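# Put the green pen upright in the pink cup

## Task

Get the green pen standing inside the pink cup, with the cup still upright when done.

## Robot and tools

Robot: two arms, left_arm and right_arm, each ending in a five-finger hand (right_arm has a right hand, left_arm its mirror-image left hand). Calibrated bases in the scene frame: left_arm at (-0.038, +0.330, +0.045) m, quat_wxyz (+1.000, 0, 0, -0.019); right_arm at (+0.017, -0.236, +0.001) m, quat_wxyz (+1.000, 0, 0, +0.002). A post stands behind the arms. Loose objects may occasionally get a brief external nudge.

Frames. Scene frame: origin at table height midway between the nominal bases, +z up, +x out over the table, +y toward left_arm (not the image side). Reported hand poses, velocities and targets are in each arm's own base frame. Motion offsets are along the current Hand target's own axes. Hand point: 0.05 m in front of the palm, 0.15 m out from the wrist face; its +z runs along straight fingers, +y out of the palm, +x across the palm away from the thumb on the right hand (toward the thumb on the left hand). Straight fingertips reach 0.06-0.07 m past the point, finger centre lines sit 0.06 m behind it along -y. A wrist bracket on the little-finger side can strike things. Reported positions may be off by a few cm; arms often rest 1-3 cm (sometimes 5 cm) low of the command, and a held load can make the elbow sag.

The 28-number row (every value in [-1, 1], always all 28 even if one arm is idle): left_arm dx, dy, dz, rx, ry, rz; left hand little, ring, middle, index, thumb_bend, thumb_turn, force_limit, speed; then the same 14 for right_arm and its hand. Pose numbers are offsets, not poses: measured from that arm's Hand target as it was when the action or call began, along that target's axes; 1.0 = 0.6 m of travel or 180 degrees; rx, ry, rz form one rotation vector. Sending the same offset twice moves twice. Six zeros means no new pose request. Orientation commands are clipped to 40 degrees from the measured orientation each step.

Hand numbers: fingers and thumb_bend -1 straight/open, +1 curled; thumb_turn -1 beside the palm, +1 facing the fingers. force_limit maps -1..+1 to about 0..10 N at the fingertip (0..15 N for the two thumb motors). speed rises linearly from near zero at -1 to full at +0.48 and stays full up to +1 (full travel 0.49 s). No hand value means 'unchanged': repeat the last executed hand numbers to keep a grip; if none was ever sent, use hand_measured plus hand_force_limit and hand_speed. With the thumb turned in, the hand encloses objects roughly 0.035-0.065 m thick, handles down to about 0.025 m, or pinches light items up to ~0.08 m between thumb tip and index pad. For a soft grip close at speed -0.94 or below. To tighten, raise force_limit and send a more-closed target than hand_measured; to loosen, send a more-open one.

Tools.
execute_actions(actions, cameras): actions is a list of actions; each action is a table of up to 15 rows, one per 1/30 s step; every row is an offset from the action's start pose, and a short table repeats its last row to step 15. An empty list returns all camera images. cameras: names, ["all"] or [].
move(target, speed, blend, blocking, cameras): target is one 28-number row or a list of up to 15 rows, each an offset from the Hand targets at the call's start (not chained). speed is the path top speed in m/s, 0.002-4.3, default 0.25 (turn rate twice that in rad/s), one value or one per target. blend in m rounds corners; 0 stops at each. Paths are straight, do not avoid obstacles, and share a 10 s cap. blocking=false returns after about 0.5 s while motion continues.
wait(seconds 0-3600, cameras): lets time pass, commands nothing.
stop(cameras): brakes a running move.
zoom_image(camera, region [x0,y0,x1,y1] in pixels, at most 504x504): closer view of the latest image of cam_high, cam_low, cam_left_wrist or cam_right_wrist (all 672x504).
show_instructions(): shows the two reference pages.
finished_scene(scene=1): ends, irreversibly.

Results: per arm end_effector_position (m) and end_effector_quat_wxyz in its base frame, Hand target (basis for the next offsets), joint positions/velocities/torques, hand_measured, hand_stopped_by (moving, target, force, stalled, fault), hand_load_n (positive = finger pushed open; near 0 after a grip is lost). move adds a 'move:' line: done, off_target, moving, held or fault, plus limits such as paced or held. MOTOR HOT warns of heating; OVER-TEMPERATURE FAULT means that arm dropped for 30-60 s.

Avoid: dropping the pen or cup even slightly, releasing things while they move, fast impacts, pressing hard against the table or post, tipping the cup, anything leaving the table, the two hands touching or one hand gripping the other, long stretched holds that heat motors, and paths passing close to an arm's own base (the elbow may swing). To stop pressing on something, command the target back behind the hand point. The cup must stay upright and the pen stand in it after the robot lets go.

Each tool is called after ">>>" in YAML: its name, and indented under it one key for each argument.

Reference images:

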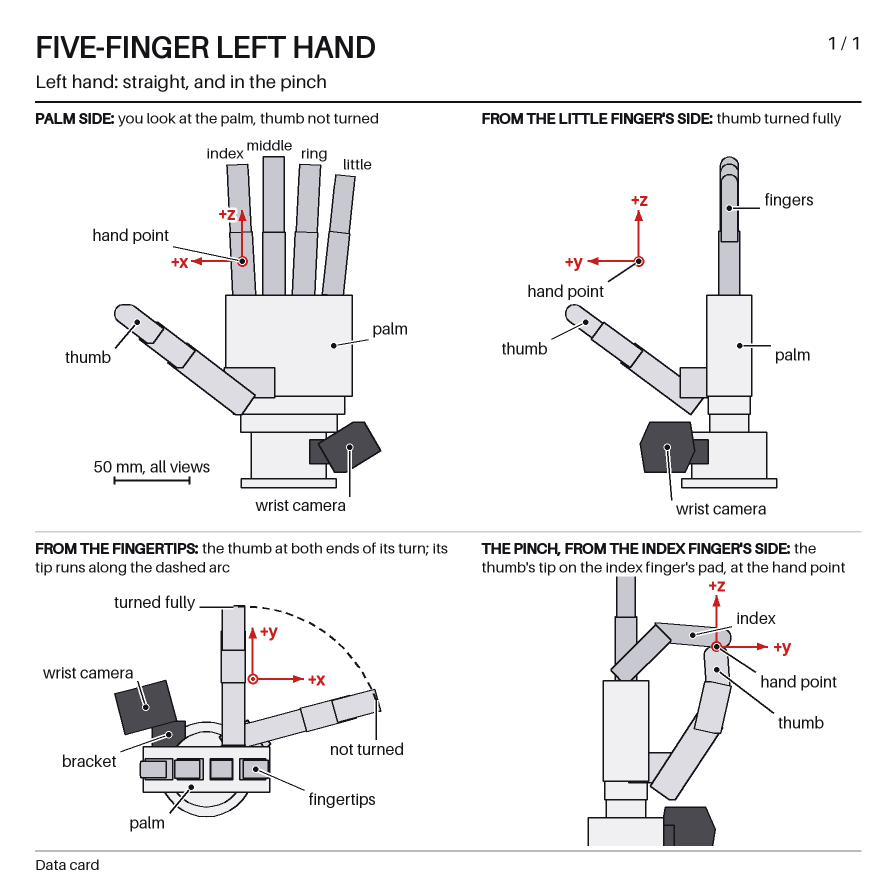

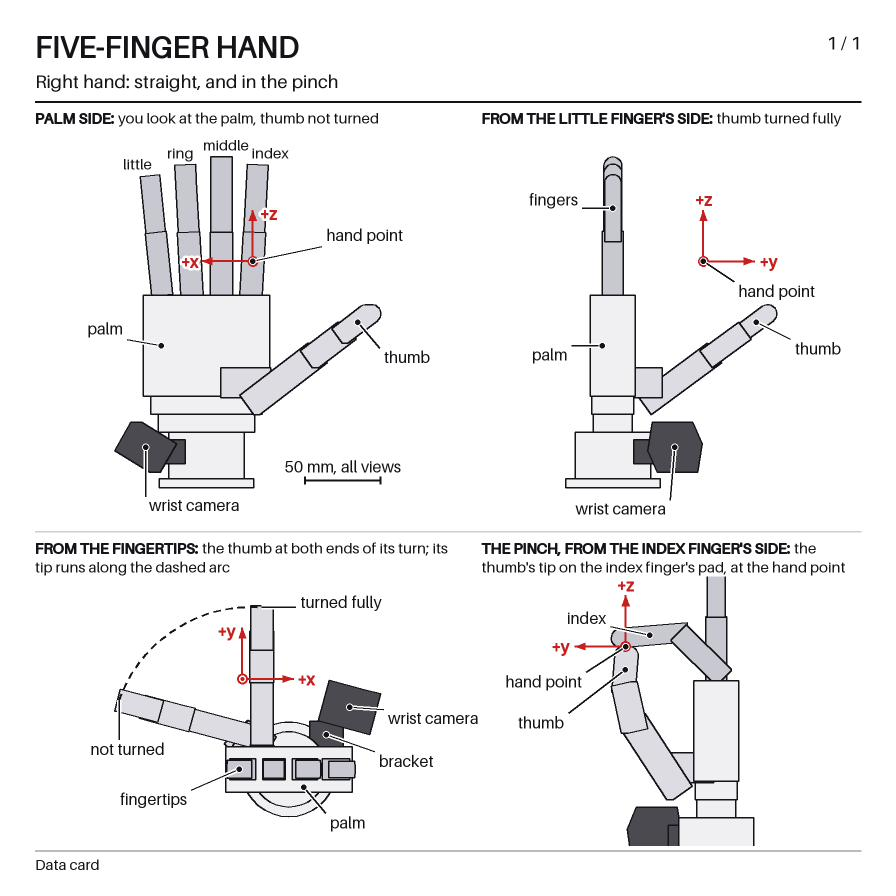

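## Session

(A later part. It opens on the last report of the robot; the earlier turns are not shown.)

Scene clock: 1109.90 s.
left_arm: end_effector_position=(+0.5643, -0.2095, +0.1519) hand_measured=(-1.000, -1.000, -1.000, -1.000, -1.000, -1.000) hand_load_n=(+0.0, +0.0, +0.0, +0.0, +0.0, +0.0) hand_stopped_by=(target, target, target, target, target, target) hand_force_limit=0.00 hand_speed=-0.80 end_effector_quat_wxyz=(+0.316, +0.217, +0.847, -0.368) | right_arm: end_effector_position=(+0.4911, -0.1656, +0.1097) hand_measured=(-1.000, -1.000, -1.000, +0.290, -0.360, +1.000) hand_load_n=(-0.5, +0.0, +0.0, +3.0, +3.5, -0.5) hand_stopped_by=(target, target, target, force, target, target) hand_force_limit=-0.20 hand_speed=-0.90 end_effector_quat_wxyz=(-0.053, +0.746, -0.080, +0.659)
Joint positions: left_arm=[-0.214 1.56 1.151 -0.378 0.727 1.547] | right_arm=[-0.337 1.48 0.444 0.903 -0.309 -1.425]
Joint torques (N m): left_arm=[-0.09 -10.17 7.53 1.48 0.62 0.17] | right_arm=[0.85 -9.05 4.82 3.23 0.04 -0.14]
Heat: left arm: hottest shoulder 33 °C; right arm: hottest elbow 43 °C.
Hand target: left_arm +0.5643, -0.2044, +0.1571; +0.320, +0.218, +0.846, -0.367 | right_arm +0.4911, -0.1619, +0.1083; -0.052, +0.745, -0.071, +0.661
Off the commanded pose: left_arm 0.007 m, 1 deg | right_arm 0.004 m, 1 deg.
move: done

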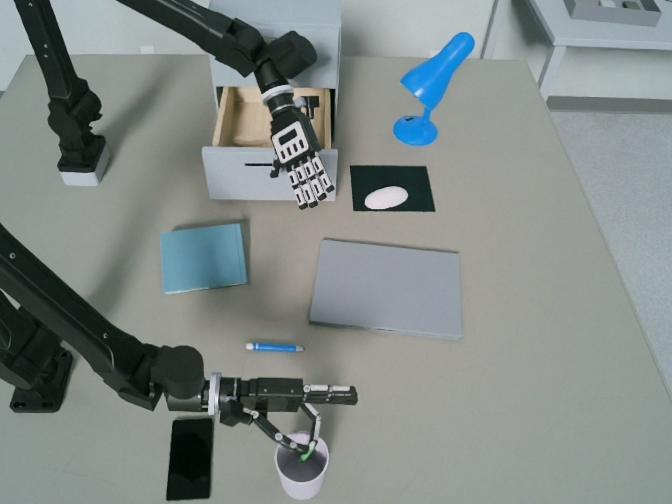

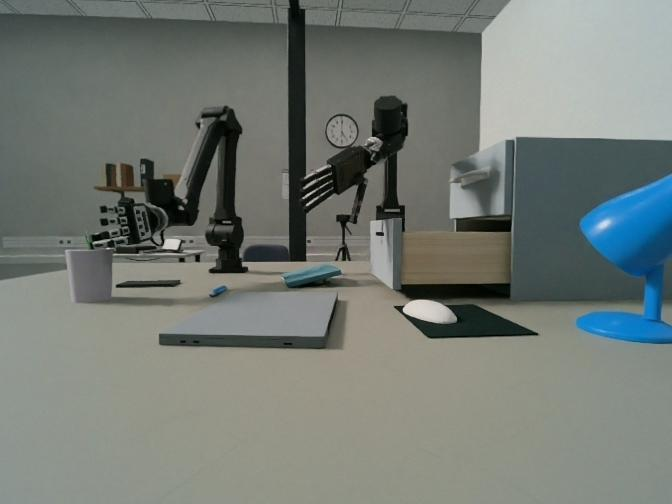

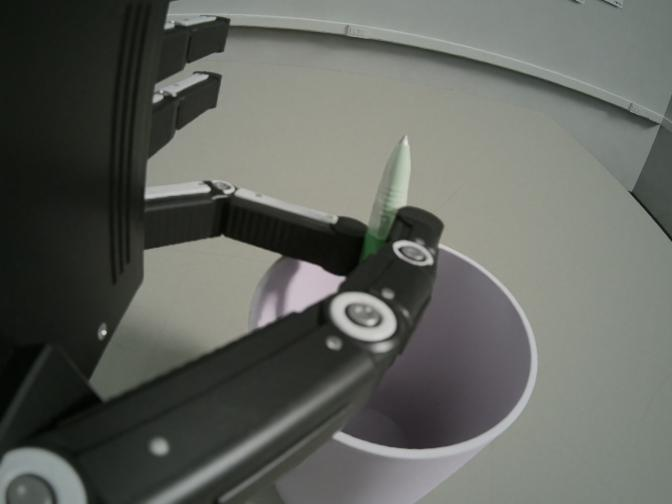

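>>> move:
  target: [0,0,0,0,0,0,-1,-1,-1,-1,-1,-1,0,-0.8, 0,0,0,0,0,0,-1,-1,-1,0.1,-0.36,1,-0.2,-0.8]
  cameras: ["cam_high","cam_low","cam_right_wrist"]

>>> zoom_image:
  camera: "cam_high"
  region: [250, 380, 350, 504]

>>> zoom_image:
  camera: "cam_low"
  region: [50, 200, 160, 310]

Scene clock: 1123.33 s.
left_arm: end_effector_position=(+0.5643, -0.2095, +0.1519) hand_measured=(-1.000, -1.000, -1.000, -1.000, -1.000, -1.000) hand_load_n=(+0.0, +0.0, +0.0, +0.0, +0.0, +0.0) hand_stopped_by=(target, target, target, target, target, target) hand_force_limit=0.00 hand_speed=-0.80 end_effector_quat_wxyz=(+0.316, +0.217, +0.847, -0.368) | right_arm: end_effector_position=(+0.4911, -0.1656, +0.1097) hand_measured=(-1.000, -1.000, -1.000, +0.100, -0.360, +1.000) hand_load_n=(+0.0, +0.0, +0.0, +0.0, +0.0, +0.0) hand_stopped_by=(target, target, target, target, target, target) hand_force_limit=-0.20 hand_speed=-0.80 end_effector_quat_wxyz=(-0.053, +0.746, -0.080, +0.659)
Joint positions: left_arm=[-0.214 1.56 1.151 -0.378 0.727 1.547] | right_arm=[-0.337 1.48 0.444 0.903 -0.309 -1.425]
Joint torques (N m): left_arm=[-0.56 -10.4 7.43 1.51 0.66 0.15] | right_arm=[1.03 -9.23 4.85 3.07 0.01 -0.15]
Heat: left arm: hottest shoulder 33 °C; right arm: hottest elbow 43 °C.
Hand target: left_arm +0.5643, -0.2044, +0.1571; +0.320, +0.218, +0.846, -0.367 | right_arm +0.4911, -0.1619, +0.1083; -0.052, +0.745, -0.071, +0.661
Off the commanded pose: left_arm 0.007 m, 1 deg | right_arm 0.004 m, 1 deg.
move: done

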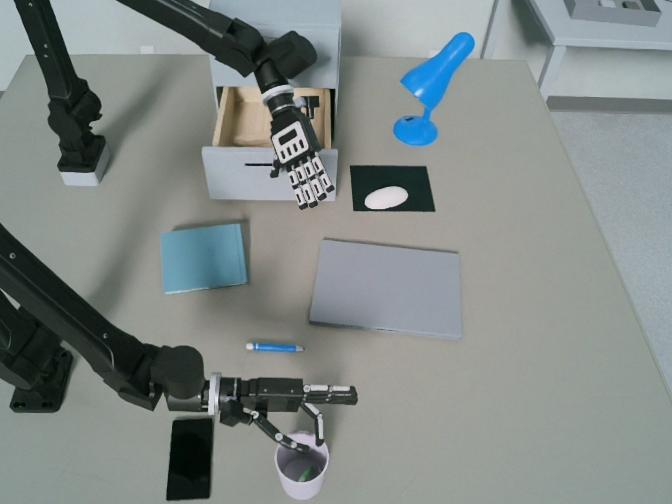

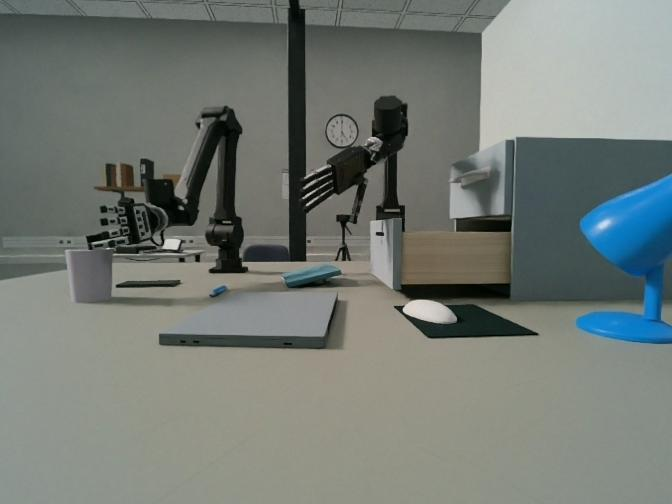

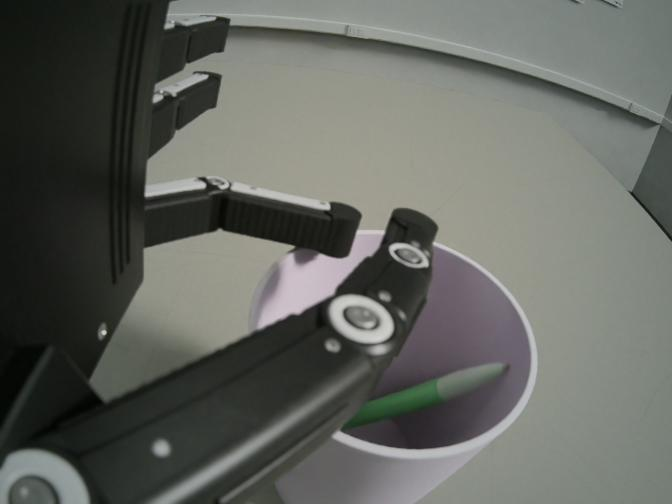

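Scaled by 4.065.

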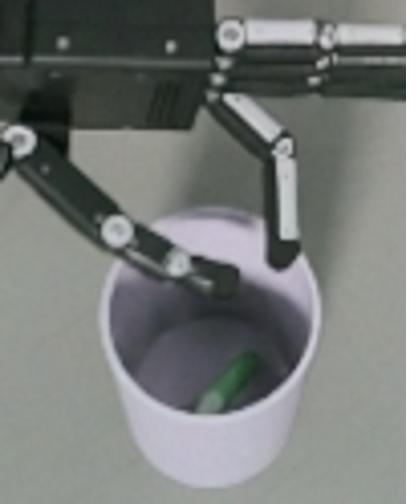

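Scaled by 4.582.

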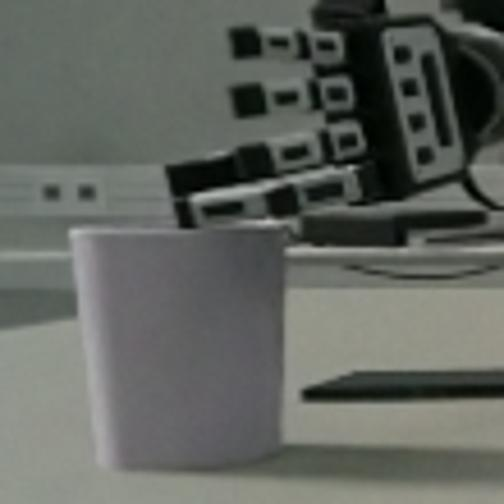

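>>> move:
  target: [0,0,0,0,0,0,-1,-1,-1,-1,-1,-1,0,-0.8, 0.1625,-0.031,-0.0205,0,0,0,-1,-1,-1,0.1,-0.36,1,-0.2,-0.8]
  speed: 0.12
  cameras: ["cam_high","cam_low","cam_right_wrist"]

>>> zoom_image:
  camera: "cam_high"
  region: [250, 400, 350, 504]

>>> zoom_image:
  camera: "cam_right_wrist"
  region: [200, 300, 520, 504]

Scene clock: 1141.33 s.
left_arm: end_effector_position=(+0.5643, -0.2095, +0.1519) hand_measured=(-1.000, -1.000, -1.000, -1.000, -1.000, -1.000) hand_load_n=(+0.0, +0.0, +0.0, +0.0, +0.0, +0.0) hand_stopped_by=(target, target, target, target, target, target) hand_force_limit=0.00 hand_speed=-0.80 end_effector_quat_wxyz=(+0.316, +0.217, +0.847, -0.368) | right_arm: end_effector_position=(+0.4753, -0.1599, +0.1840) hand_measured=(-1.000, -1.000, -1.000, +0.100, -0.360, +1.000) hand_load_n=(+0.0, +0.0, +0.0, +0.0, +0.0, +0.0) hand_stopped_by=(target, target, target, target, target, target) hand_force_limit=-0.20 hand_speed=-0.80 end_effector_quat_wxyz=(-0.056, +0.755, -0.084, +0.648)
Joint positions: left_arm=[-0.214 1.56 1.151 -0.378 0.727 1.547] | right_arm=[-0.336 1.171 0.497 0.511 -0.308 -1.425]
Joint torques (N m): left_arm=[-0.44 -9.93 7.57 1.42 0.61 0.15] | right_arm=[1.14 -7.65 10.5 1.72 0.14 -0.18]
Heat: left arm: hottest shoulder 33 °C; right arm: hottest elbow 42 °C.
Hand target: left_arm +0.5643, -0.2044, +0.1571; +0.320, +0.218, +0.846, -0.367 | right_arm +0.4909, -0.1604, +0.2083; -0.052, +0.745, -0.071, +0.661
Off the commanded pose: left_arm 0.007 m, 1 deg | right_arm 0.029 m, 2 deg.
move: off_target (right_arm)

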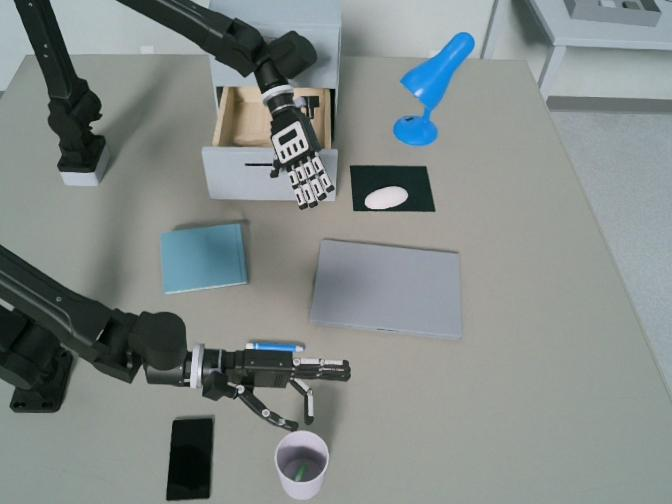

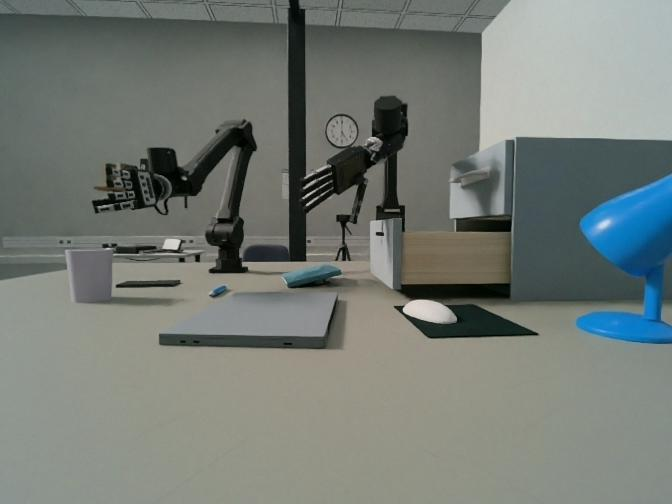

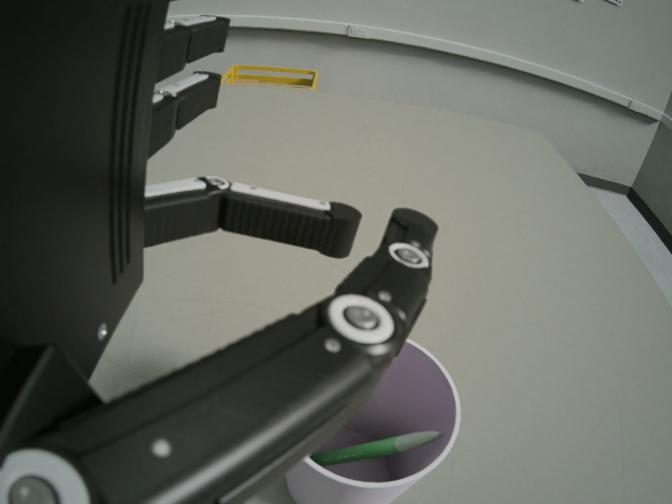

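Scaled by 4.846.

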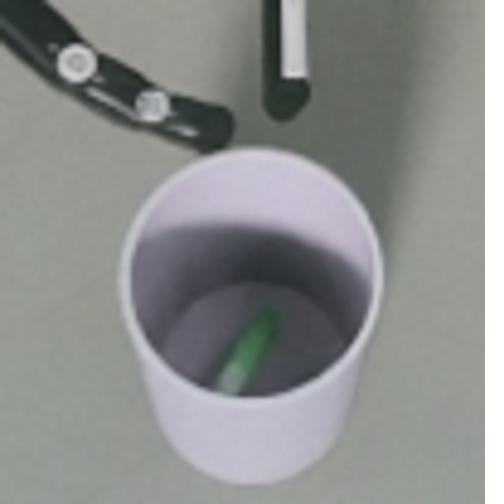

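Scaled by 1.575 from the camera's image (finer frame: 960x720).

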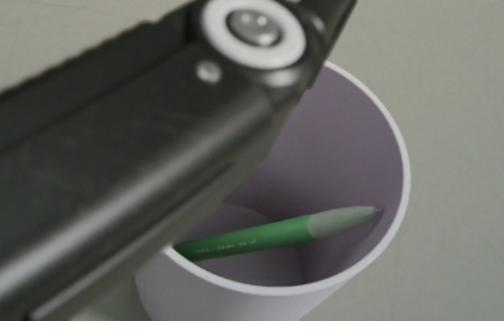

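>>> finished_scene:

The scene is finished: the task was done.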